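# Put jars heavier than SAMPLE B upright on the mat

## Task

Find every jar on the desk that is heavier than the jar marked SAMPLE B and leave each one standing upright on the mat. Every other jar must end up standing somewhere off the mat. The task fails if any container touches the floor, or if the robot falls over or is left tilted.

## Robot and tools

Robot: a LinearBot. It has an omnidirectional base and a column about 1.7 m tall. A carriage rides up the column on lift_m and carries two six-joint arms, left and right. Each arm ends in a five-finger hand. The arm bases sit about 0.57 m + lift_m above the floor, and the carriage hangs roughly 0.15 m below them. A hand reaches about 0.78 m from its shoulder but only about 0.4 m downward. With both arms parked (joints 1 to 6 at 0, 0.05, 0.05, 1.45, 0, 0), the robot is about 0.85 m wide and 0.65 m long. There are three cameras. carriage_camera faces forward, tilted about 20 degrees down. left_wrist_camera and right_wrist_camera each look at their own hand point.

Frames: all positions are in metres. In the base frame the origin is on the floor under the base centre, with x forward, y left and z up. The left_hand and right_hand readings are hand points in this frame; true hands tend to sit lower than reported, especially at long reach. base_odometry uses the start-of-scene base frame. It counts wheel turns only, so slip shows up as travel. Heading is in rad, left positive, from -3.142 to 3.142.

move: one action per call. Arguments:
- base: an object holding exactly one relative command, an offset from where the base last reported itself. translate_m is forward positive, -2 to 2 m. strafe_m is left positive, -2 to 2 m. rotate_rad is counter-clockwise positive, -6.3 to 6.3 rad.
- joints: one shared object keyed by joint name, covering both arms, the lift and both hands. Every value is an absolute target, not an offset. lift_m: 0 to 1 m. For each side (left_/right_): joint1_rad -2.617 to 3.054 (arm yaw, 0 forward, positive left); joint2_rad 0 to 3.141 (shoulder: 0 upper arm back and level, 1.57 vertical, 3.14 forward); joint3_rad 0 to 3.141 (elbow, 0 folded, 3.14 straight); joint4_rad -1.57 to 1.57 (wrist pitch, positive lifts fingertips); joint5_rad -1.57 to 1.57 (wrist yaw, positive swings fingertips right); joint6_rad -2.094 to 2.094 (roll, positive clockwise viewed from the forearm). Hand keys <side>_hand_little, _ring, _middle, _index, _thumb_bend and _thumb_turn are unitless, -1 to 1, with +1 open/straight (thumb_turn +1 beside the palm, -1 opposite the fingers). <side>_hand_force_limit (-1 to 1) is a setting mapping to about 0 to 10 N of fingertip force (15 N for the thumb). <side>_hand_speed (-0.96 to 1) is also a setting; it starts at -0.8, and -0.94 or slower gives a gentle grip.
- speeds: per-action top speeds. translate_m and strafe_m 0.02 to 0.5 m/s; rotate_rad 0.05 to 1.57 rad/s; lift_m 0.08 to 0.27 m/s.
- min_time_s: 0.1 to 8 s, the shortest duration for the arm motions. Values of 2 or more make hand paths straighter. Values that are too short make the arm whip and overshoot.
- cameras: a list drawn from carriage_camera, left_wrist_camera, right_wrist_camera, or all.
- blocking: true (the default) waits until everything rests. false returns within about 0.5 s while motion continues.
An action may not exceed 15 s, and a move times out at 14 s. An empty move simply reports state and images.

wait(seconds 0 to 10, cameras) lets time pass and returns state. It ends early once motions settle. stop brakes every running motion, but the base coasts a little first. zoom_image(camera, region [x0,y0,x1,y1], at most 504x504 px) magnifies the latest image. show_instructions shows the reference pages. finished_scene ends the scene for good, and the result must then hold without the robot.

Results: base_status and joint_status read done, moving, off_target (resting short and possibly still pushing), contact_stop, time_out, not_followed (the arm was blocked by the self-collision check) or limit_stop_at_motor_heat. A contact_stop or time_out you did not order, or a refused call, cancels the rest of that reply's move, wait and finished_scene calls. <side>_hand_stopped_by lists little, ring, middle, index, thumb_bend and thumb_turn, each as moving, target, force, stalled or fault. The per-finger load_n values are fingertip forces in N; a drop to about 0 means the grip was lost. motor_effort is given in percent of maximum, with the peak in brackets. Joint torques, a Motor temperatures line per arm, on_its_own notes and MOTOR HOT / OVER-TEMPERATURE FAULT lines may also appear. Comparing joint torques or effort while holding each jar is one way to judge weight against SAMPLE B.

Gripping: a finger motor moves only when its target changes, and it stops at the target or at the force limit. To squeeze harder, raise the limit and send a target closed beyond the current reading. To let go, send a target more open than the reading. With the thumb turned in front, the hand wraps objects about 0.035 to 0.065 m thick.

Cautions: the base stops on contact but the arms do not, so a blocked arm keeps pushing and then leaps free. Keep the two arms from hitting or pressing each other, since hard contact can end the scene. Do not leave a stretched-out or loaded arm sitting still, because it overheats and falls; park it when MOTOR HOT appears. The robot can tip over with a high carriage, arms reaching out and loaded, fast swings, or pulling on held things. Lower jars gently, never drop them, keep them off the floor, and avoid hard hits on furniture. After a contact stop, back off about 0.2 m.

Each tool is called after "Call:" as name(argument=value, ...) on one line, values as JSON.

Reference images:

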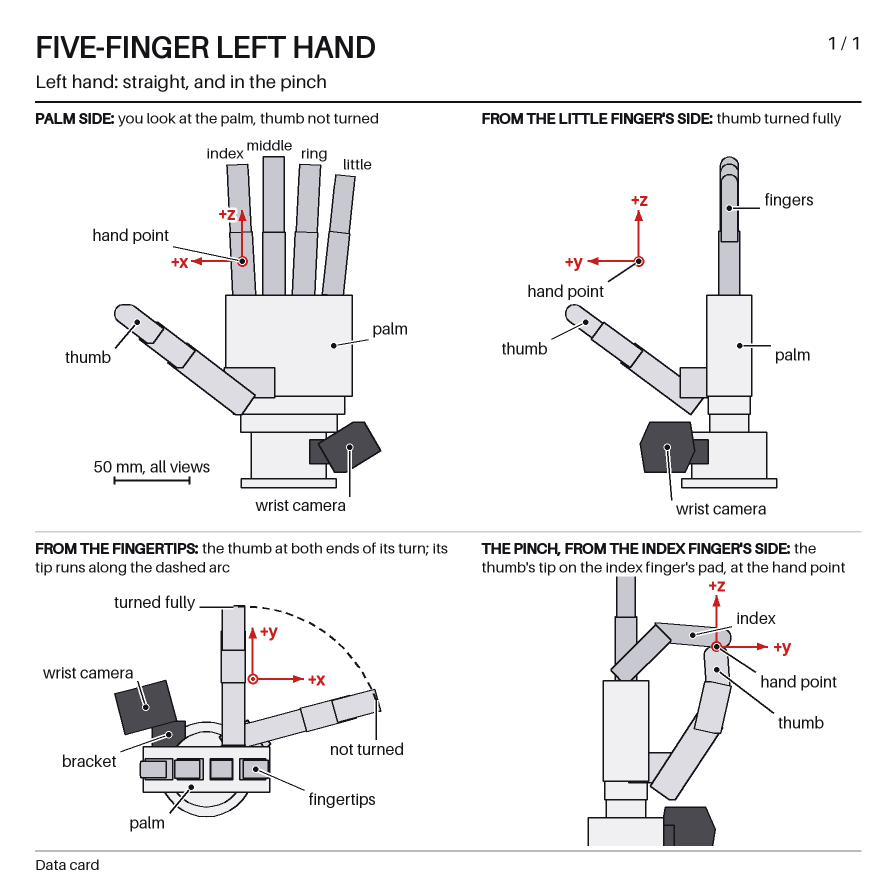

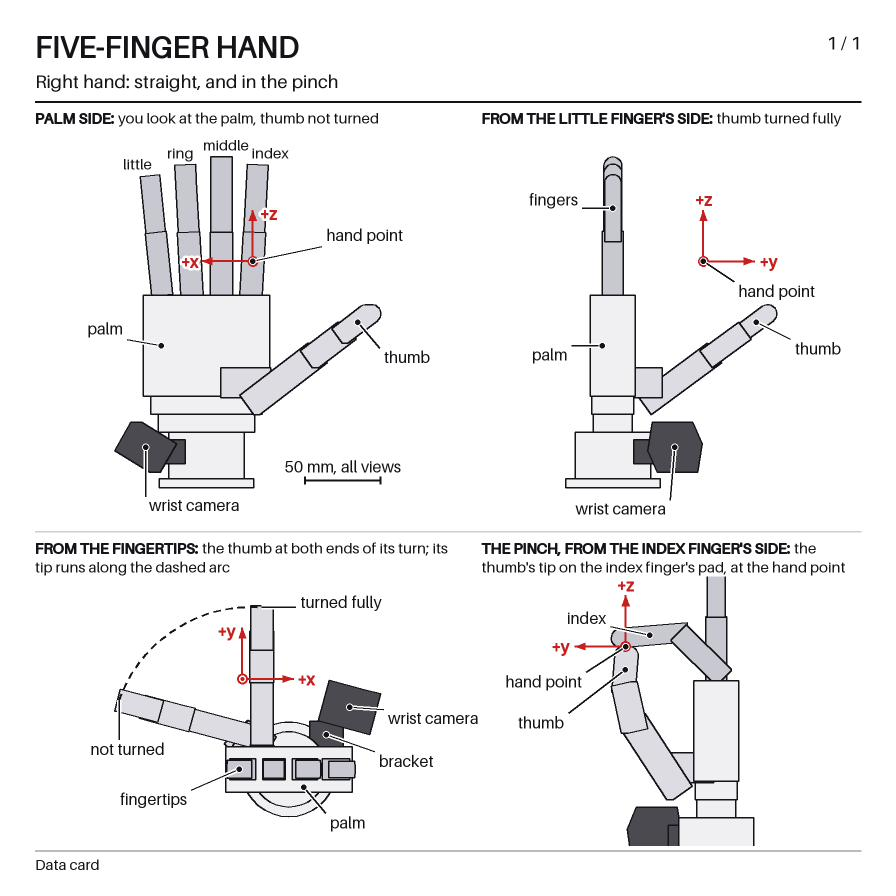

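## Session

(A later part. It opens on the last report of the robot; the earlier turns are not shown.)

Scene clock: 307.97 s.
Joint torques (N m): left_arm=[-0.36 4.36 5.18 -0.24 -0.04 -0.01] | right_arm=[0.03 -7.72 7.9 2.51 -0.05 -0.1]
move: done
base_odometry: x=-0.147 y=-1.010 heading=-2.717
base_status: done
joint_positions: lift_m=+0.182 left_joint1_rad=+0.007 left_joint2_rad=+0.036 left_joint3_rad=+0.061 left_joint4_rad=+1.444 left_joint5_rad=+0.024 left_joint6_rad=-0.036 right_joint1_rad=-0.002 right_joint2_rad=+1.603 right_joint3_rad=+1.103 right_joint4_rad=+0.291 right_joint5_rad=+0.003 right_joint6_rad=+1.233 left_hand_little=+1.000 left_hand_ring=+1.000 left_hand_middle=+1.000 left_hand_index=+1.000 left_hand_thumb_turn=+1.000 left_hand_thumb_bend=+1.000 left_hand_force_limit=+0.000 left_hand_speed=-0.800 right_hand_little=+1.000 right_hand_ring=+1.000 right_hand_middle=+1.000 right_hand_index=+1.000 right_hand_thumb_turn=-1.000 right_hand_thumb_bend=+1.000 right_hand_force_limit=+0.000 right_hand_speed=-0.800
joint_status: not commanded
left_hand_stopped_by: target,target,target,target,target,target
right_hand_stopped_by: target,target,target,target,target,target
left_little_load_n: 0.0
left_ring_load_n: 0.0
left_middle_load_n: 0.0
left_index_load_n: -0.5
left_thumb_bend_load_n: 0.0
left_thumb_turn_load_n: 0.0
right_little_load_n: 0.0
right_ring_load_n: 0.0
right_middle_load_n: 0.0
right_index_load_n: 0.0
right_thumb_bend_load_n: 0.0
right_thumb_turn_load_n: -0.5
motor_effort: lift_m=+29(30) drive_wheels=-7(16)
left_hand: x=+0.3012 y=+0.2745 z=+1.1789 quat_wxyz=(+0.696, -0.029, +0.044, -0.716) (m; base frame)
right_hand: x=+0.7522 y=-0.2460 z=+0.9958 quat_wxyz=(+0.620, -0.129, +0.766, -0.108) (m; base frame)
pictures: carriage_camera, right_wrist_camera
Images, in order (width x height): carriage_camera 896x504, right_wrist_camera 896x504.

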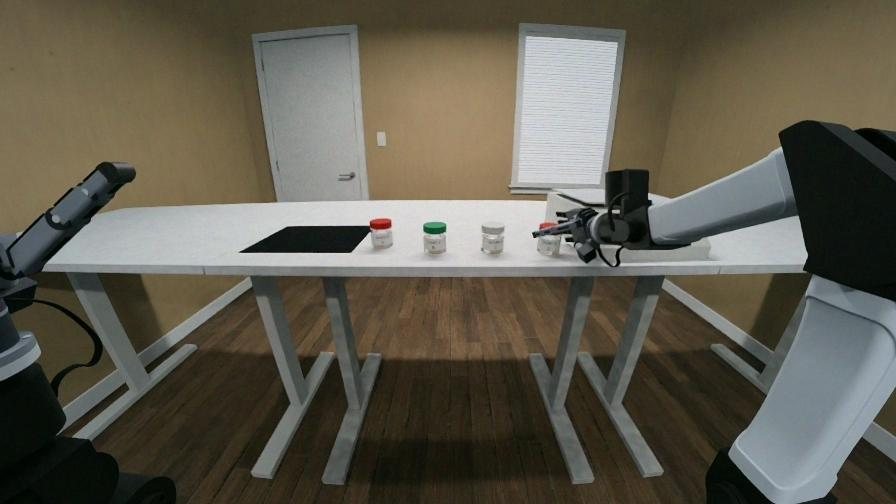

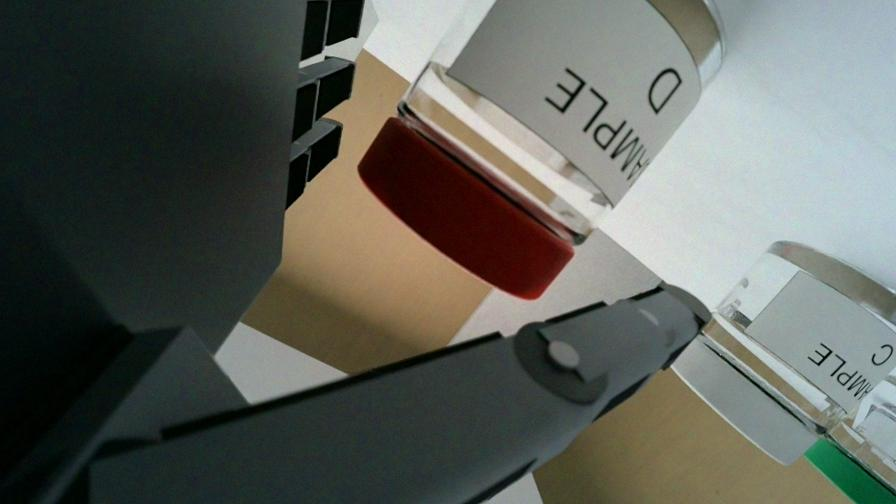

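Call:
move(base={"translate_m": 0.025}, speeds={"translate_m": 0.05}, cameras=["carriage_camera", "right_wrist_camera"])

Call:
zoom_image(camera="carriage_camera", region=[480, 180, 620, 280])

Scene clock: 311.90 s.
Joint torques (N m): left_arm=[-0.36 4.4 5.19 -0.25 -0.03 0] | right_arm=[0.21 -7.36 8.03 2.42 -0.07 -0.08]
move: done
base_odometry: x=-0.170 y=-1.020 heading=-2.718
base_status: done
joint_positions: lift_m=+0.182 left_joint1_rad=+0.007 left_joint2_rad=+0.036 left_joint3_rad=+0.061 left_joint4_rad=+1.444 left_joint5_rad=+0.024 left_joint6_rad=-0.036 right_joint1_rad=-0.002 right_joint2_rad=+1.603 right_joint3_rad=+1.103 right_joint4_rad=+0.291 right_joint5_rad=+0.002 right_joint6_rad=+1.233 left_hand_little=+1.000 left_hand_ring=+1.000 left_hand_middle=+1.000 left_hand_index=+1.000 left_hand_thumb_turn=+1.000 left_hand_thumb_bend=+1.000 left_hand_force_limit=+0.000 left_hand_speed=-0.800 right_hand_little=+1.000 right_hand_ring=+1.000 right_hand_middle=+1.000 right_hand_index=+1.000 right_hand_thumb_turn=-1.000 right_hand_thumb_bend=+1.000 right_hand_force_limit=+0.000 right_hand_speed=-0.800
joint_status: not commanded
left_hand_stopped_by: target,target,target,target,target,target
right_hand_stopped_by: target,target,target,target,target,target
left_little_load_n: 0.0
left_ring_load_n: -0.5
left_middle_load_n: 0.0
left_index_load_n: 0.0
left_thumb_bend_load_n: 0.0
left_thumb_turn_load_n: 0.0
right_little_load_n: 0.0
right_ring_load_n: 0.0
right_middle_load_n: -0.5
right_index_load_n: 0.0
right_thumb_bend_load_n: 0.0
right_thumb_turn_load_n: 0.0
motor_effort: lift_m=+30(30) drive_wheels=-5(16)
left_hand: x=+0.3011 y=+0.2745 z=+1.1790 quat_wxyz=(+0.696, -0.029, +0.044, -0.716) (m; base frame)
right_hand: x=+0.7521 y=-0.2458 z=+0.9958 quat_wxyz=(+0.620, -0.129, +0.766, -0.107) (m; base frame)
pictures: carriage_camera, right_wrist_camera
Images, in order (width x height): carriage_camera 896x504, right_wrist_camera 896x504.

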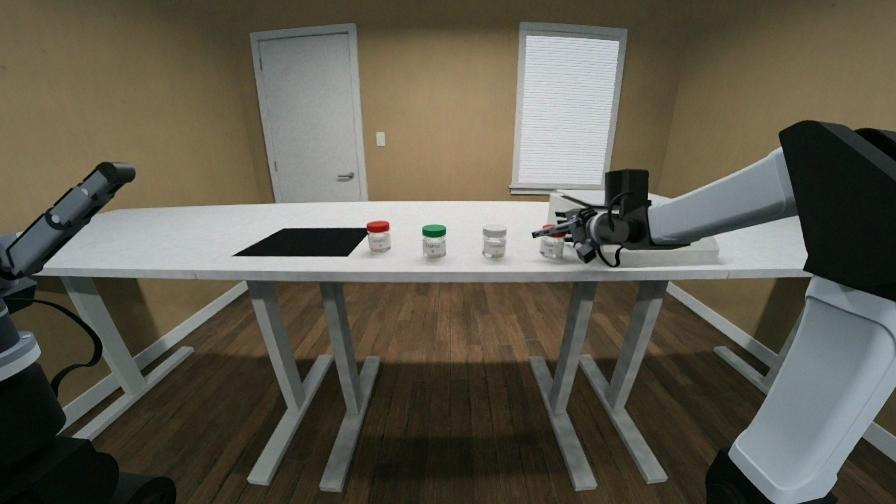

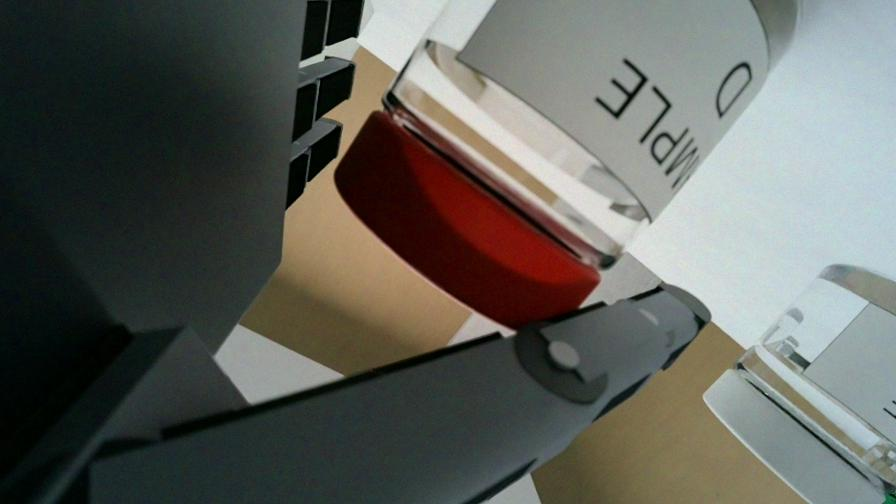

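Scaled by 3.600 from the camera's 896x504 image, which has a finer 1280x720 frame.

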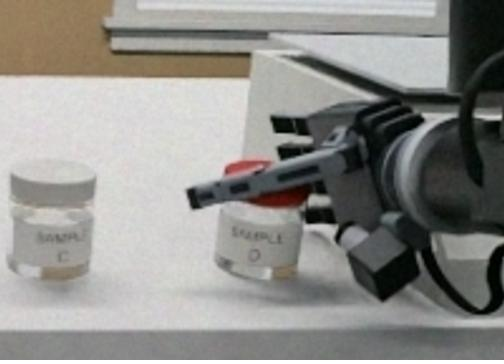

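Call:
move(joints={"right_hand_speed": -0.92, "right_hand_force_limit": -0.4, "right_hand_middle": -0.6, "right_hand_ring": -0.6, "right_hand_thumb_bend": -0.3}, cameras=["carriage_camera", "right_wrist_camera"])

Call:
zoom_image(camera="carriage_camera", region=[480, 180, 620, 280])

Scene clock: 326.33 s.
Joint torques (N m): left_arm=[-0.38 4.38 5.16 -0.26 -0.03 -0.01] | right_arm=[0.31 -7.12 7.95 2.4 -0.08 -0.05]
move: off_target
base_odometry: x=-0.170 y=-1.020 heading=-2.718
base_status: not commanded
joint_positions: lift_m=+0.182 left_joint1_rad=+0.007 left_joint2_rad=+0.036 left_joint3_rad=+0.061 left_joint4_rad=+1.444 left_joint5_rad=+0.024 left_joint6_rad=-0.036 right_joint1_rad=-0.002 right_joint2_rad=+1.603 right_joint3_rad=+1.103 right_joint4_rad=+0.291 right_joint5_rad=+0.002 right_joint6_rad=+1.232 left_hand_little=+1.000 left_hand_ring=+1.000 left_hand_middle=+1.000 left_hand_index=+1.000 left_hand_thumb_turn=+1.000 left_hand_thumb_bend=+1.000 left_hand_force_limit=+0.000 left_hand_speed=-0.800 right_hand_little=+1.000 right_hand_ring=+0.059 right_hand_middle=-0.023 right_hand_index=+1.000 right_hand_thumb_turn=-1.000 right_hand_thumb_bend=+0.460 right_hand_force_limit=-0.400 right_hand_speed=-0.920
joint_status: right_hand_ring off_target (ended at +0.059, target -0.600); right_hand_middle off_target (ended at -0.023, target -0.600); right_hand_thumb_bend off_target (ended at +0.460, target -0.300); the others done
left_hand_stopped_by: target,target,target,target,target,target
right_hand_stopped_by: target,force,force,target,force,target
left_little_load_n: 0.0
left_ring_load_n: 0.0
left_middle_load_n: 0.0
left_index_load_n: 0.0
left_thumb_bend_load_n: 0.0
left_thumb_turn_load_n: 0.0
right_little_load_n: 0.0
right_ring_load_n: 2.0
right_middle_load_n: 4.0
right_index_load_n: 0.0
right_thumb_bend_load_n: 4.5
right_thumb_turn_load_n: 2.5
motor_effort: lift_m=+29(30) drive_wheels=-6(6)
left_hand: x=+0.3011 y=+0.2745 z=+1.1790 quat_wxyz=(+0.696, -0.029, +0.044, -0.716) (m; base frame)
right_hand: x=+0.7521 y=-0.2457 z=+0.9957 quat_wxyz=(+0.620, -0.130, +0.766, -0.108) (m; base frame)
pictures: carriage_camera, right_wrist_camera
Images, in order (width x height): carriage_camera 896x504, right_wrist_camera 896x504.

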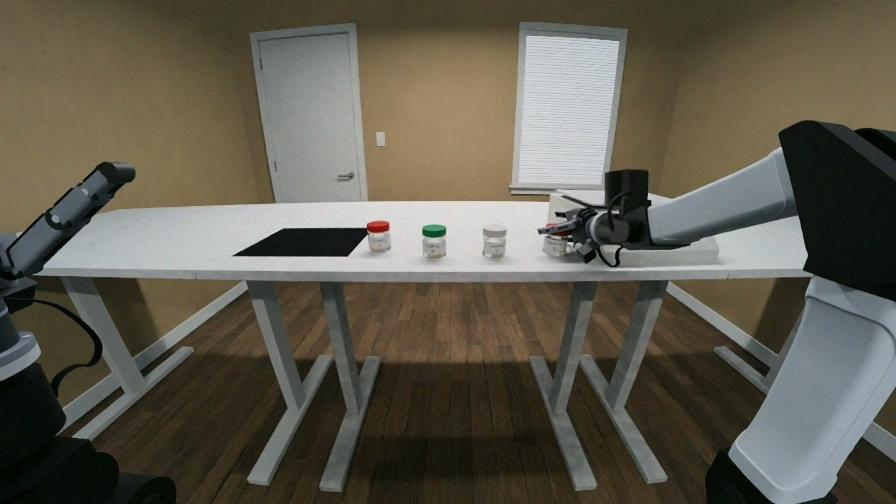

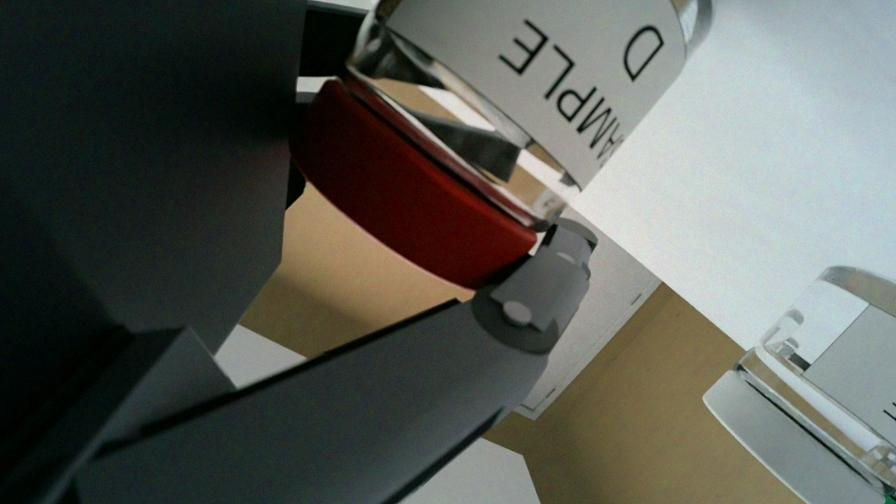

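Scaled by 3.600 from the camera's 896x504 image, which has a finer 1280x720 frame.

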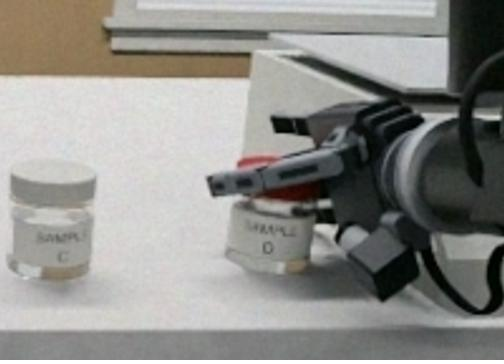

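Call:
move(joints={"right_hand_force_limit": 0.1, "right_hand_middle": -0.7, "right_hand_ring": -0.7, "right_hand_thumb_bend": -0.4})

Call:
move(joints={"lift_m": 0.24}, speeds={"lift_m": 0.08}, cameras=["carriage_camera", "right_wrist_camera"])

Call:
zoom_image(camera="carriage_camera", region=[480, 180, 620, 280])

Scene clock: 330.97 s.
Joint torques (N m): left_arm=[-0.39 4.4 5.16 -0.25 -0.04 0] | right_arm=[0.17 -7.15 8.03 2.4 -0.08 -0.05]
move: off_target
base_odometry: x=-0.170 y=-1.020 heading=-2.718
base_status: not commanded
joint_positions: lift_m=+0.182 left_joint1_rad=+0.007 left_joint2_rad=+0.036 left_joint3_rad=+0.061 left_joint4_rad=+1.444 left_joint5_rad=+0.024 left_joint6_rad=-0.036 right_joint1_rad=-0.002 right_joint2_rad=+1.603 right_joint3_rad=+1.103 right_joint4_rad=+0.291 right_joint5_rad=+0.002 right_joint6_rad=+1.232 left_hand_little=+1.000 left_hand_ring=+1.000 left_hand_middle=+1.000 left_hand_index=+1.000 left_hand_thumb_turn=+1.000 left_hand_thumb_bend=+1.000 left_hand_force_limit=+0.000 left_hand_speed=-0.800 right_hand_little=+1.000 right_hand_ring=+0.039 right_hand_middle=-0.036 right_hand_index=+1.000 right_hand_thumb_turn=-1.000 right_hand_thumb_bend=+0.447 right_hand_force_limit=+0.100 right_hand_speed=-0.920
joint_status: right_hand_ring off_target (ended at +0.039, target -0.700); right_hand_middle off_target (ended at -0.036, target -0.700); right_hand_thumb_bend off_target (ended at +0.447, target -0.400); the others done
left_hand_stopped_by: target,target,target,target,target,target
right_hand_stopped_by: target,force,force,target,force,target
left_little_load_n: 0.0
left_ring_load_n: 0.0
left_middle_load_n: 0.0
left_index_load_n: 0.0
left_thumb_bend_load_n: 0.0
left_thumb_turn_load_n: 0.0
right_little_load_n: 0.0
right_ring_load_n: 6.0
right_middle_load_n: 6.5
right_index_load_n: 0.0
right_thumb_bend_load_n: 8.0
right_thumb_turn_load_n: 6.5
motor_effort: lift_m=+30(30) drive_wheels=-5(6)
left_hand: x=+0.3011 y=+0.2745 z=+1.1790 quat_wxyz=(+0.696, -0.029, +0.044, -0.716) (m; base frame)
right_hand: x=+0.7521 y=-0.2457 z=+0.9957 quat_wxyz=(+0.620, -0.130, +0.766, -0.108) (m; base frame)
pictures: none

Scene clock: 332.07 s.
Joint torques (N m): left_arm=[-0.38 4.4 5.15 -0.25 -0.03 0] | right_arm=[0.32 -7.17 8.12 2.57 -0.02 -0.02]
move: done
base_odometry: x=-0.170 y=-1.020 heading=-2.718
base_status: not commanded
joint_positions: lift_m=+0.240 left_joint1_rad=+0.007 left_joint2_rad=+0.036 left_joint3_rad=+0.061 left_joint4_rad=+1.444 left_joint5_rad=+0.024 left_joint6_rad=-0.036 right_joint1_rad=-0.002 right_joint2_rad=+1.603 right_joint3_rad=+1.103 right_joint4_rad=+0.278 right_joint5_rad=+0.002 right_joint6_rad=+1.229 left_hand_little=+1.000 left_hand_ring=+1.000 left_hand_middle=+1.000 left_hand_index=+1.000 left_hand_thumb_turn=+1.000 left_hand_thumb_bend=+1.000 left_hand_force_limit=+0.000 left_hand_speed=-0.800 right_hand_little=+1.000 right_hand_ring=+0.039 right_hand_middle=-0.036 right_hand_index=+1.000 right_hand_thumb_turn=-1.000 right_hand_thumb_bend=+0.447 right_hand_force_limit=+0.100 right_hand_speed=-0.920
joint_status: all done
left_hand_stopped_by: target,target,target,target,target,target
right_hand_stopped_by: target,force,force,target,force,target
left_little_load_n: 0.0
left_ring_load_n: 0.0
left_middle_load_n: 0.0
left_index_load_n: 0.0
left_thumb_bend_load_n: 0.0
left_thumb_turn_load_n: 0.0
right_little_load_n: 0.0
right_ring_load_n: 6.0
right_middle_load_n: 6.0
right_index_load_n: 0.0
right_thumb_bend_load_n: 8.0
right_thumb_turn_load_n: 6.5
motor_effort: lift_m=+31(37) drive_wheels=-5(6)
left_hand: x=+0.3011 y=+0.2745 z=+1.2368 quat_wxyz=(+0.696, -0.029, +0.044, -0.716) (m; base frame)
right_hand: x=+0.7514 y=-0.2457 z=+1.0500 quat_wxyz=(+0.615, -0.132, +0.770, -0.108) (m; base frame)
pictures: carriage_camera, right_wrist_camera
Images, in order (width x height): carriage_camera 896x504, right_wrist_camera 896x504.

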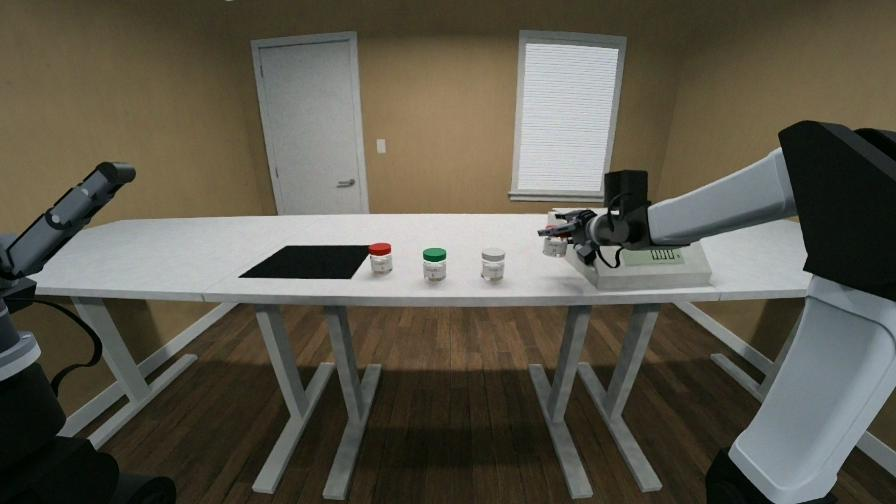

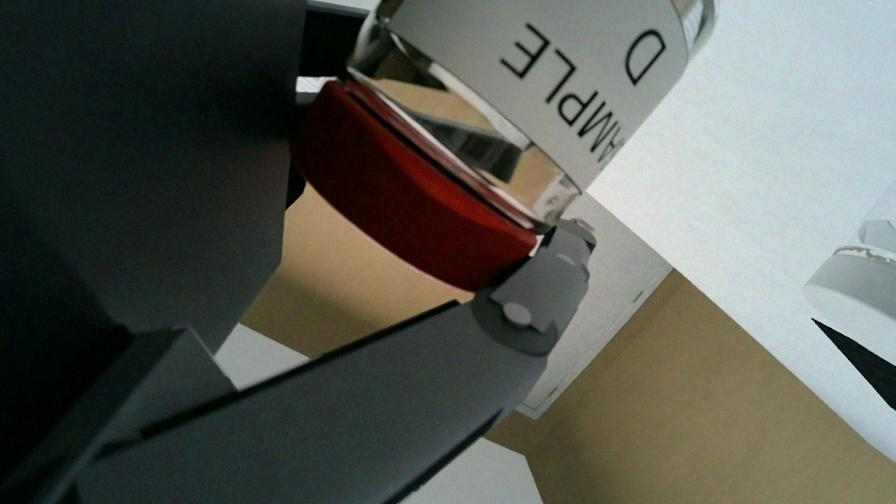

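Scaled by 3.600 from the camera's 896x504 image, which has a finer 1280x720 frame.

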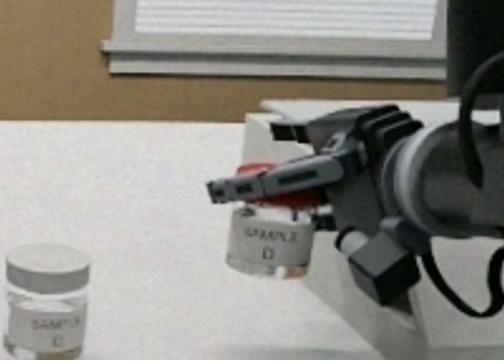

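Call:
move(joints={"lift_m": 0.35}, speeds={"lift_m": 0.12})

Call:
move(base={"strafe_m": -0.18}, speeds={"strafe_m": 0.12}, cameras=["carriage_camera", "right_wrist_camera"])

Call:
zoom_image(camera="carriage_camera", region=[420, 200, 680, 350])

Scene clock: 343.70 s.
Joint torques (N m): left_arm=[-0.36 4.4 5.19 -0.25 -0.04 -0.01] | right_arm=[0.09 -7.31 8.5 2.58 -0.03 -0.03]
Motor temperatures (°C): left_arm=[25 29 35 26 27 28] | right_arm=[29 38 39 55 24 28]
move: done
base_odometry: x=-0.170 y=-1.020 heading=-2.718
base_status: not commanded
joint_positions: lift_m=+0.350 left_joint1_rad=+0.007 left_joint2_rad=+0.036 left_joint3_rad=+0.061 left_joint4_rad=+1.444 left_joint5_rad=+0.024 left_joint6_rad=-0.036 right_joint1_rad=-0.002 right_joint2_rad=+1.603 right_joint3_rad=+1.100 right_joint4_rad=+0.275 right_joint5_rad=+0.002 right_joint6_rad=+1.229 left_hand_little=+1.000 left_hand_ring=+1.000 left_hand_middle=+1.000 left_hand_index=+1.000 left_hand_thumb_turn=+1.000 left_hand_thumb_bend=+1.000 left_hand_force_limit=+0.000 left_hand_speed=-0.800 right_hand_little=+1.000 right_hand_ring=+0.039 right_hand_middle=-0.036 right_hand_index=+1.000 right_hand_thumb_turn=-1.000 right_hand_thumb_bend=+0.447 right_hand_force_limit=+0.100 right_hand_speed=-0.920
joint_status: all done
left_hand_stopped_by: target,target,target,target,target,target
right_hand_stopped_by: target,force,force,target,force,target
left_little_load_n: 0.0
left_ring_load_n: 0.0
left_middle_load_n: 0.0
left_index_load_n: 0.0
left_thumb_bend_load_n: 0.0
left_thumb_turn_load_n: 0.0
right_little_load_n: 0.5
right_ring_load_n: 6.0
right_middle_load_n: 6.5
right_index_load_n: 0.0
right_thumb_bend_load_n: 8.0
right_thumb_turn_load_n: 6.5
motor_effort: lift_m=+31(36) drive_wheels=+6(7)
left_hand: x=+0.3011 y=+0.2745 z=+1.3469 quat_wxyz=(+0.696, -0.029, +0.044, -0.716) (m; base frame)
right_hand: x=+0.7508 y=-0.2457 z=+1.1574 quat_wxyz=(+0.613, -0.132, +0.772, -0.107) (m; base frame)
pictures: none

Scene clock: 345.97 s.
Joint torques (N m): left_arm=[-0.38 4.38 5.14 -0.25 -0.04 -0.01] | right_arm=[0.06 -7.17 8.35 2.6 0 -0.02]
Motor temperatures (°C): left_arm=[25 29 35 26 27 28] | right_arm=[29 38 39 55 24 28]
move: done
base_odometry: x=-0.244 y=-0.856 heading=-2.718
base_status: done
joint_positions: lift_m=+0.350 left_joint1_rad=+0.007 left_joint2_rad=+0.036 left_joint3_rad=+0.061 left_joint4_rad=+1.444 left_joint5_rad=+0.024 left_joint6_rad=-0.036 right_joint1_rad=-0.001 right_joint2_rad=+1.603 right_joint3_rad=+1.100 right_joint4_rad=+0.275 right_joint5_rad=+0.002 right_joint6_rad=+1.229 left_hand_little=+1.000 left_hand_ring=+1.000 left_hand_middle=+1.000 left_hand_index=+1.000 left_hand_thumb_turn=+1.000 left_hand_thumb_bend=+1.000 left_hand_force_limit=+0.000 left_hand_speed=-0.800 right_hand_little=+1.000 right_hand_ring=+0.039 right_hand_middle=-0.036 right_hand_index=+1.000 right_hand_thumb_turn=-1.000 right_hand_thumb_bend=+0.447 right_hand_force_limit=+0.100 right_hand_speed=-0.920
joint_status: not commanded
left_hand_stopped_by: target,target,target,target,target,target
right_hand_stopped_by: target,force,force,target,force,target
left_little_load_n: 0.0
left_ring_load_n: 0.0
left_middle_load_n: 0.0
left_index_load_n: 0.0
left_thumb_bend_load_n: 0.5
left_thumb_turn_load_n: 0.0
right_little_load_n: 0.0
right_ring_load_n: 6.0
right_middle_load_n: 6.5
right_index_load_n: 0.0
right_thumb_bend_load_n: 8.0
right_thumb_turn_load_n: 6.5
motor_effort: lift_m=+30(31) drive_wheels=-2(16)
left_hand: x=+0.3011 y=+0.2745 z=+1.3469 quat_wxyz=(+0.696, -0.029, +0.044, -0.716) (m; base frame)
right_hand: x=+0.7508 y=-0.2454 z=+1.1574 quat_wxyz=(+0.613, -0.132, +0.772, -0.107) (m; base frame)
pictures: carriage_camera, right_wrist_camera
Images, in order (width x height): carriage_camera 896x504, right_wrist_camera 896x504.

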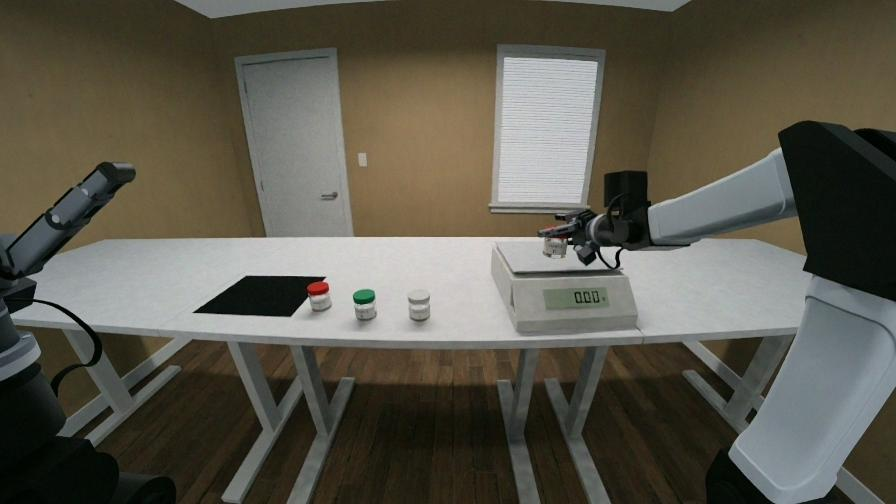

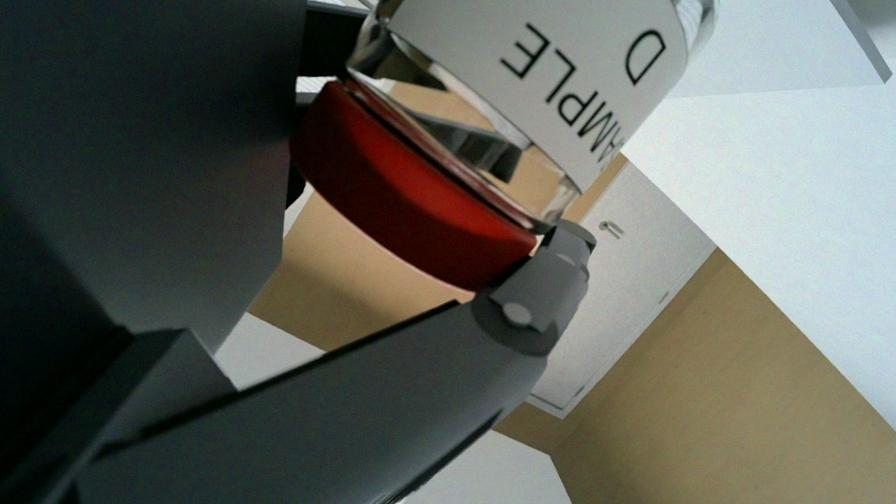

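Scaled by 1.938 from the camera's 896x504 image, which has a finer 1280x720 frame.

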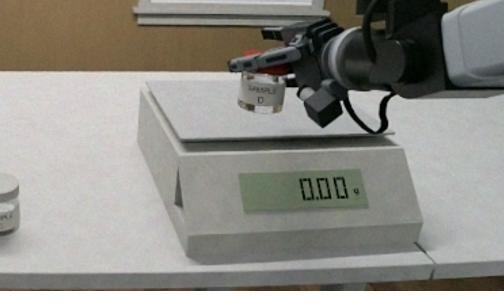

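Call:
move(base={"translate_m": 0.09}, speeds={"translate_m": 0.08})

Call:
move(joints={"lift_m": 0.318}, speeds={"lift_m": 0.08}, cameras=["carriage_camera", "right_wrist_camera"])

Call:
zoom_image(camera="carriage_camera", region=[480, 220, 660, 340])

Scene clock: 354.63 s.
Joint torques (N m): left_arm=[-0.4 4.38 5.18 -0.26 -0.04 0] | right_arm=[0.43 -7.05 8.23 2.56 0.02 0.03]
Motor temperatures (°C): left_arm=[25 29 35 26 27 28] | right_arm=[29 39 38 56 24 28]
move: done
base_odometry: x=-0.327 y=-0.893 heading=-2.718
base_status: done
joint_positions: lift_m=+0.350 left_joint1_rad=+0.007 left_joint2_rad=+0.036 left_joint3_rad=+0.061 left_joint4_rad=+1.445 left_joint5_rad=+0.024 left_joint6_rad=-0.036 right_joint1_rad=-0.001 right_joint2_rad=+1.603 right_joint3_rad=+1.100 right_joint4_rad=+0.274 right_joint5_rad=+0.002 right_joint6_rad=+1.229 left_hand_little=+1.000 left_hand_ring=+1.000 left_hand_middle=+1.000 left_hand_index=+1.000 left_hand_thumb_turn=+1.000 left_hand_thumb_bend=+1.000 left_hand_force_limit=+0.000 left_hand_speed=-0.800 right_hand_little=+1.000 right_hand_ring=+0.039 right_hand_middle=-0.036 right_hand_index=+1.000 right_hand_thumb_turn=-1.000 right_hand_thumb_bend=+0.447 right_hand_force_limit=+0.100 right_hand_speed=-0.920
joint_status: not commanded
left_hand_stopped_by: target,target,target,target,target,target
right_hand_stopped_by: target,force,force,target,force,target
left_little_load_n: 0.0
left_ring_load_n: 0.0
left_middle_load_n: 0.0
left_index_load_n: 0.5
left_thumb_bend_load_n: 0.0
left_thumb_turn_load_n: 0.0
right_little_load_n: 0.0
right_ring_load_n: 6.0
right_middle_load_n: 6.0
right_index_load_n: 0.0
right_thumb_bend_load_n: 8.0
right_thumb_turn_load_n: 6.5
motor_effort: lift_m=+31(31) drive_wheels=+6(11)
left_hand: x=+0.3009 y=+0.2745 z=+1.3469 quat_wxyz=(+0.696, -0.028, +0.044, -0.716) (m; base frame)
right_hand: x=+0.7508 y=-0.2454 z=+1.1573 quat_wxyz=(+0.612, -0.132, +0.772, -0.107) (m; base frame)
pictures: none

Scene clock: 355.40 s.
Joint torques (N m): left_arm=[-0.35 4.38 5.16 -0.26 -0.04 0] | right_arm=[-0.13 -7.1 8.53 2.67 -0.03 -0.03]
Motor temperatures (°C): left_arm=[25 29 35 26 27 28] | right_arm=[28 39 38 56 24 28]
move: done
base_odometry: x=-0.327 y=-0.893 heading=-2.718
base_status: not commanded
joint_positions: lift_m=+0.318 left_joint1_rad=+0.007 left_joint2_rad=+0.036 left_joint3_rad=+0.061 left_joint4_rad=+1.445 left_joint5_rad=+0.024 left_joint6_rad=-0.036 right_joint1_rad=-0.001 right_joint2_rad=+1.603 right_joint3_rad=+1.100 right_joint4_rad=+0.271 right_joint5_rad=+0.002 right_joint6_rad=+1.229 left_hand_little=+1.000 left_hand_ring=+1.000 left_hand_middle=+1.000 left_hand_index=+1.000 left_hand_thumb_turn=+1.000 left_hand_thumb_bend=+1.000 left_hand_force_limit=+0.000 left_hand_speed=-0.800 right_hand_little=+1.000 right_hand_ring=+0.039 right_hand_middle=-0.036 right_hand_index=+1.000 right_hand_thumb_turn=-1.000 right_hand_thumb_bend=+0.447 right_hand_force_limit=+0.100 right_hand_speed=-0.920
joint_status: all done
left_hand_stopped_by: target,target,target,target,target,target
right_hand_stopped_by: target,force,force,target,force,target
left_little_load_n: 0.0
left_ring_load_n: 0.0
left_middle_load_n: 0.0
left_index_load_n: 0.0
left_thumb_bend_load_n: 0.0
left_thumb_turn_load_n: 0.0
right_little_load_n: 0.0
right_ring_load_n: 6.0
right_middle_load_n: 6.0
right_index_load_n: 0.0
right_thumb_bend_load_n: 8.0
right_thumb_turn_load_n: 6.5
motor_effort: lift_m=+30(31) drive_wheels=-4(7)
left_hand: x=+0.3009 y=+0.2745 z=+1.3150 quat_wxyz=(+0.696, -0.028, +0.044, -0.716) (m; base frame)
right_hand: x=+0.7506 y=-0.2454 z=+1.1245 quat_wxyz=(+0.611, -0.132, +0.773, -0.107) (m; base frame)
pictures: carriage_camera, right_wrist_camera
Images, in order (width x height): carriage_camera 896x504, right_wrist_camera 896x504.

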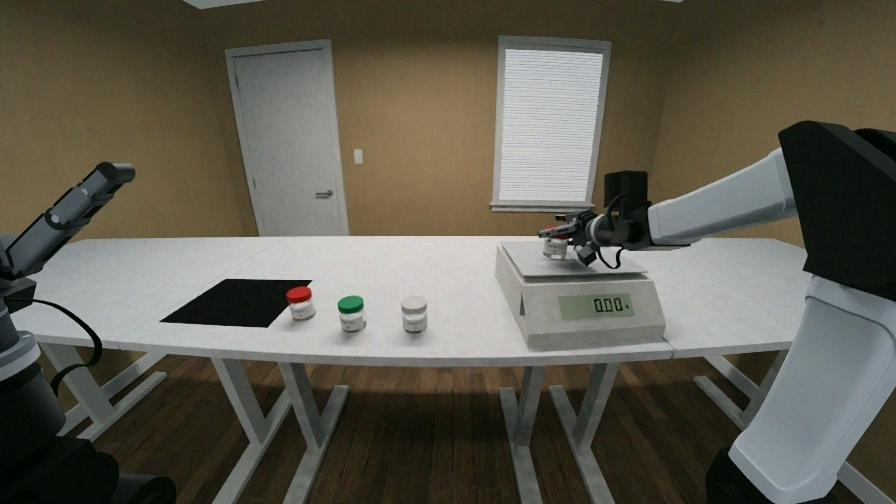

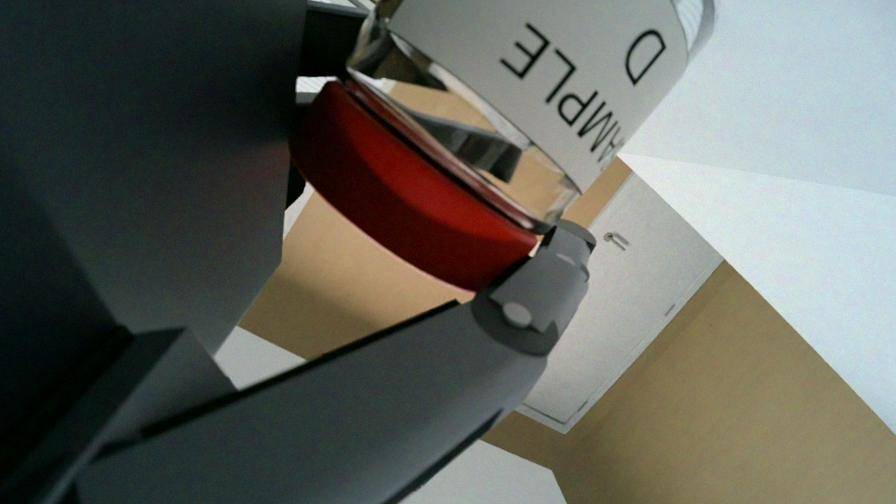

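Scaled by 2.800 from the camera's 896x504 image, which has a finer 1280x720 frame.

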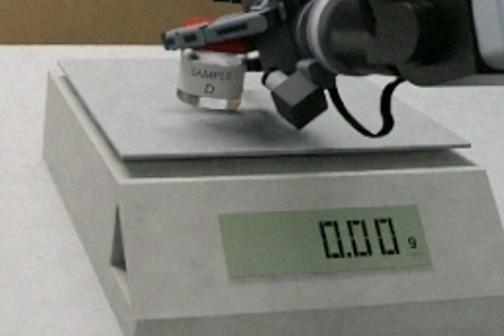

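Call:
move(joints={"lift_m": 0.308}, speeds={"lift_m": 0.08}, cameras=["carriage_camera"])

Call:
zoom_image(camera="carriage_camera", region=[480, 220, 660, 340])

Scene clock: 358.97 s.
Joint torques (N m): left_arm=[-0.38 4.4 5.16 -0.26 -0.03 -0.01] | right_arm=[-0.13 -7.72 8.46 2.68 -0.07 0.01]
Motor temperatures (°C): left_arm=[25 29 35 26 27 28] | right_arm=[28 39 38 56 24 28]
move: done
base_odometry: x=-0.327 y=-0.893 heading=-2.718
base_status: not commanded
joint_positions: lift_m=+0.308 left_joint1_rad=+0.007 left_joint2_rad=+0.036 left_joint3_rad=+0.061 left_joint4_rad=+1.445 left_joint5_rad=+0.024 left_joint6_rad=-0.036 right_joint1_rad=-0.001 right_joint2_rad=+1.604 right_joint3_rad=+1.099 right_joint4_rad=+0.272 right_joint5_rad=+0.002 right_joint6_rad=+1.228 left_hand_little=+1.000 left_hand_ring=+1.000 left_hand_middle=+1.000 left_hand_index=+1.000 left_hand_thumb_turn=+1.000 left_hand_thumb_bend=+1.000 left_hand_force_limit=+0.000 left_hand_speed=-0.800 right_hand_little=+1.000 right_hand_ring=+0.039 right_hand_middle=-0.036 right_hand_index=+1.000 right_hand_thumb_turn=-1.000 right_hand_thumb_bend=+0.448 right_hand_force_limit=+0.100 right_hand_speed=-0.920
joint_status: all done
left_hand_stopped_by: target,target,target,target,target,target
right_hand_stopped_by: target,force,force,target,force,target
left_little_load_n: 0.0
left_ring_load_n: 0.0
left_middle_load_n: 0.0
left_index_load_n: 0.0
left_thumb_bend_load_n: 0.0
left_thumb_turn_load_n: 0.0
right_little_load_n: 0.0
right_ring_load_n: 4.0
right_middle_load_n: 5.5
right_index_load_n: 0.0
right_thumb_bend_load_n: 7.0
right_thumb_turn_load_n: 5.5
motor_effort: lift_m=+30(32) drive_wheels=-5(7)
left_hand: x=+0.3009 y=+0.2745 z=+1.3050 quat_wxyz=(+0.696, -0.028, +0.044, -0.716) (m; base frame)
right_hand: x=+0.7508 y=-0.2454 z=+1.1140 quat_wxyz=(+0.611, -0.133, +0.773, -0.107) (m; base frame)
pictures: carriage_camera
Images, in order (width x height): carriage_camera 896x504.

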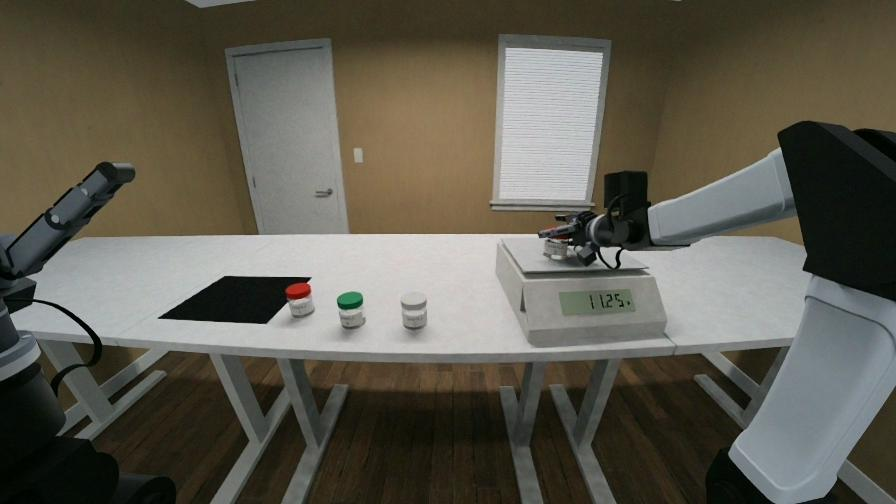

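Scaled by 2.800 from the camera's 896x504 image, which has a finer 1280x720 frame.

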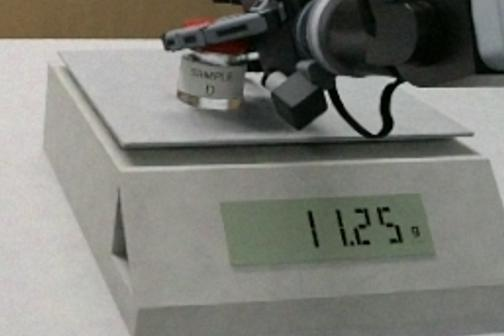

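Call:
move(joints={"lift_m": 0.304}, speeds={"lift_m": 0.08}, cameras=["carriage_camera"])

Call:
zoom_image(camera="carriage_camera", region=[480, 220, 660, 340])

Call:
move(joints={"right_hand_speed": -0.9, "right_hand_middle": 1, "right_hand_ring": 1, "right_hand_thumb_bend": 1}, cameras=["carriage_camera", "right_wrist_camera"])

Call:
zoom_image(camera="carriage_camera", region=[480, 220, 660, 340])

Scene clock: 363.23 s.
Joint torques (N m): left_arm=[-0.38 4.37 5.18 -0.26 -0.04 0] | right_arm=[0.06 -7.43 8.2 2.52 -0.06 -0.09]
Motor temperatures (°C): left_arm=[25 29 35 26 27 28] | right_arm=[28 38 38 56 24 28]
move: done
base_odometry: x=-0.327 y=-0.893 heading=-2.718
base_status: not commanded
joint_positions: lift_m=+0.304 left_joint1_rad=+0.007 left_joint2_rad=+0.036 left_joint3_rad=+0.061 left_joint4_rad=+1.445 left_joint5_rad=+0.024 left_joint6_rad=-0.036 right_joint1_rad=-0.001 right_joint2_rad=+1.604 right_joint3_rad=+1.099 right_joint4_rad=+0.282 right_joint5_rad=+0.002 right_joint6_rad=+1.228 left_hand_little=+1.000 left_hand_ring=+1.000 left_hand_middle=+1.000 left_hand_index=+1.000 left_hand_thumb_turn=+1.000 left_hand_thumb_bend=+1.000 left_hand_force_limit=+0.000 left_hand_speed=-0.800 right_hand_little=+1.000 right_hand_ring=+0.039 right_hand_middle=-0.036 right_hand_index=+1.000 right_hand_thumb_turn=-1.000 right_hand_thumb_bend=+0.448 right_hand_force_limit=+0.100 right_hand_speed=-0.920
joint_status: all done
left_hand_stopped_by: target,target,target,target,target,target
right_hand_stopped_by: target,force,force,target,force,target
left_little_load_n: 0.0
left_ring_load_n: 0.0
left_middle_load_n: 0.0
left_index_load_n: 0.0
left_thumb_bend_load_n: 0.0
left_thumb_turn_load_n: 0.0
right_little_load_n: 0.0
right_ring_load_n: 4.0
right_middle_load_n: 5.5
right_index_load_n: 0.0
right_thumb_bend_load_n: 7.5
right_thumb_turn_load_n: 5.0
motor_effort: lift_m=+29(31) drive_wheels=-3(6)
left_hand: x=+0.3009 y=+0.2745 z=+1.3010 quat_wxyz=(+0.696, -0.028, +0.044, -0.716) (m; base frame)
right_hand: x=+0.7513 y=-0.2454 z=+1.1126 quat_wxyz=(+0.615, -0.132, +0.770, -0.108) (m; base frame)
pictures: carriage_camera
Images, in order (width x height): carriage_camera 896x504.

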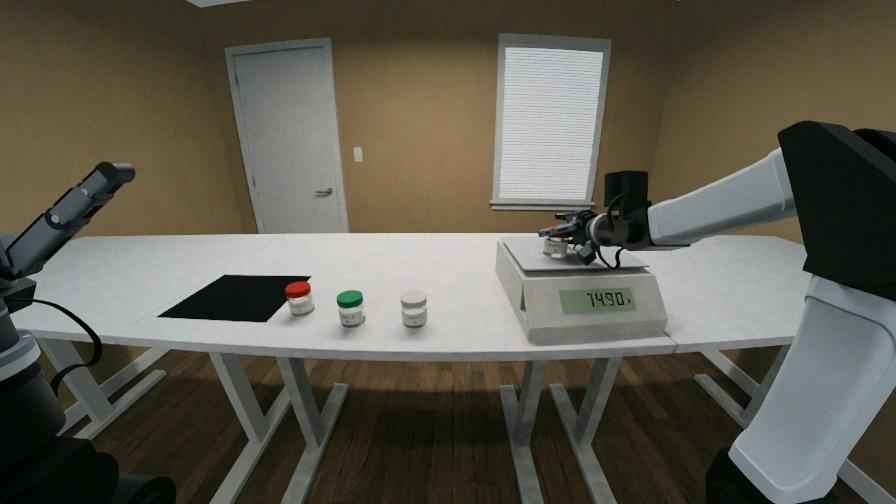

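Scaled by 2.800 from the camera's 896x504 image, which has a finer 1280x720 frame.

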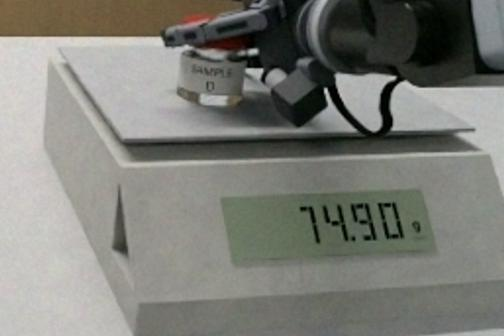

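Scene clock: 367.57 s.
Joint torques (N m): left_arm=[-0.36 4.37 5.19 -0.26 -0.03 -0.01] | right_arm=[0.25 -7.32 8.09 2.55 0 -0.03]
Motor temperatures (°C): left_arm=[25 29 35 26 27 28] | right_arm=[28 38 38 57 24 28]
move: done
base_odometry: x=-0.327 y=-0.893 heading=-2.718
base_status: not commanded
joint_positions: lift_m=+0.304 left_joint1_rad=+0.007 left_joint2_rad=+0.036 left_joint3_rad=+0.061 left_joint4_rad=+1.445 left_joint5_rad=+0.024 left_joint6_rad=-0.036 right_joint1_rad=-0.001 right_joint2_rad=+1.604 right_joint3_rad=+1.099 right_joint4_rad=+0.282 right_joint5_rad=+0.002 right_joint6_rad=+1.228 left_hand_little=+1.000 left_hand_ring=+1.000 left_hand_middle=+1.000 left_hand_index=+1.000 left_hand_thumb_turn=+1.000 left_hand_thumb_bend=+1.000 left_hand_force_limit=+0.000 left_hand_speed=-0.800 right_hand_little=+1.000 right_hand_ring=+1.000 right_hand_middle=+1.000 right_hand_index=+1.000 right_hand_thumb_turn=-1.000 right_hand_thumb_bend=+1.000 right_hand_force_limit=+0.100 right_hand_speed=-0.900
joint_status: all done
left_hand_stopped_by: target,target,target,target,target,target
right_hand_stopped_by: target,target,target,target,target,target
left_little_load_n: 0.0
left_ring_load_n: 0.0
left_middle_load_n: 0.0
left_index_load_n: 0.0
left_thumb_bend_load_n: 0.0
left_thumb_turn_load_n: 0.0
right_little_load_n: 0.0
right_ring_load_n: 0.0
right_middle_load_n: 0.0
right_index_load_n: 0.0
right_thumb_bend_load_n: 0.0
right_thumb_turn_load_n: 0.0
motor_effort: lift_m=+30(30) drive_wheels=+6(7)
left_hand: x=+0.3009 y=+0.2745 z=+1.3010 quat_wxyz=(+0.696, -0.028, +0.044, -0.716) (m; base frame)
right_hand: x=+0.7513 y=-0.2454 z=+1.1126 quat_wxyz=(+0.615, -0.132, +0.770, -0.108) (m; base frame)
pictures: carriage_camera, right_wrist_camera
Images, in order (width x height): carriage_camera 896x504, right_wrist_camera 896x504.

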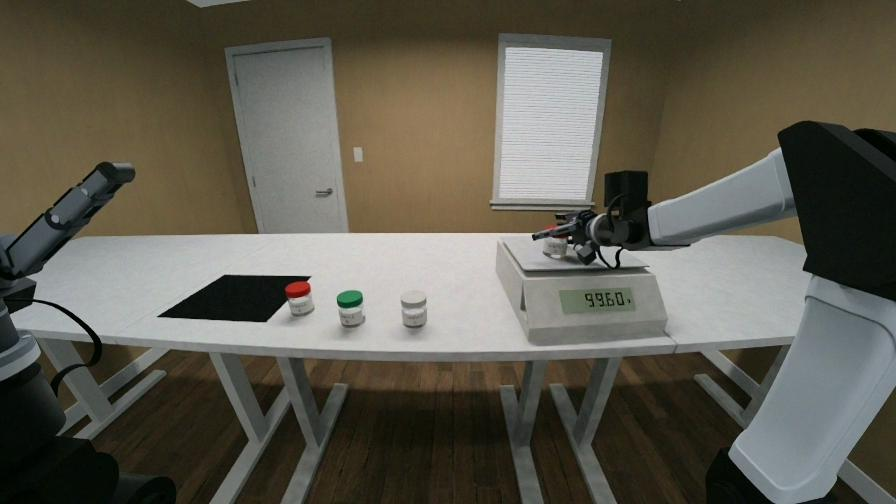

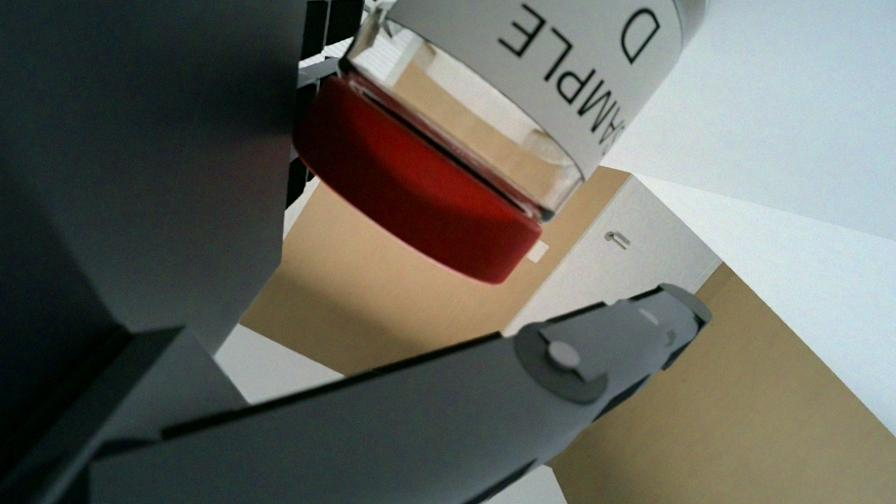

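Scaled by 2.800 from the camera's 896x504 image, which has a finer 1280x720 frame.

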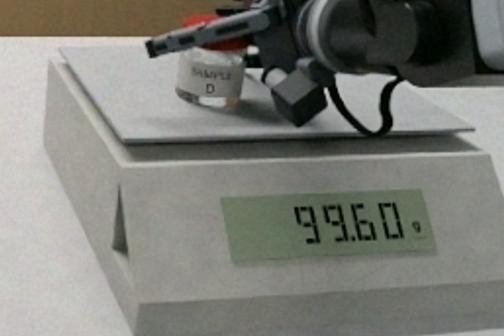

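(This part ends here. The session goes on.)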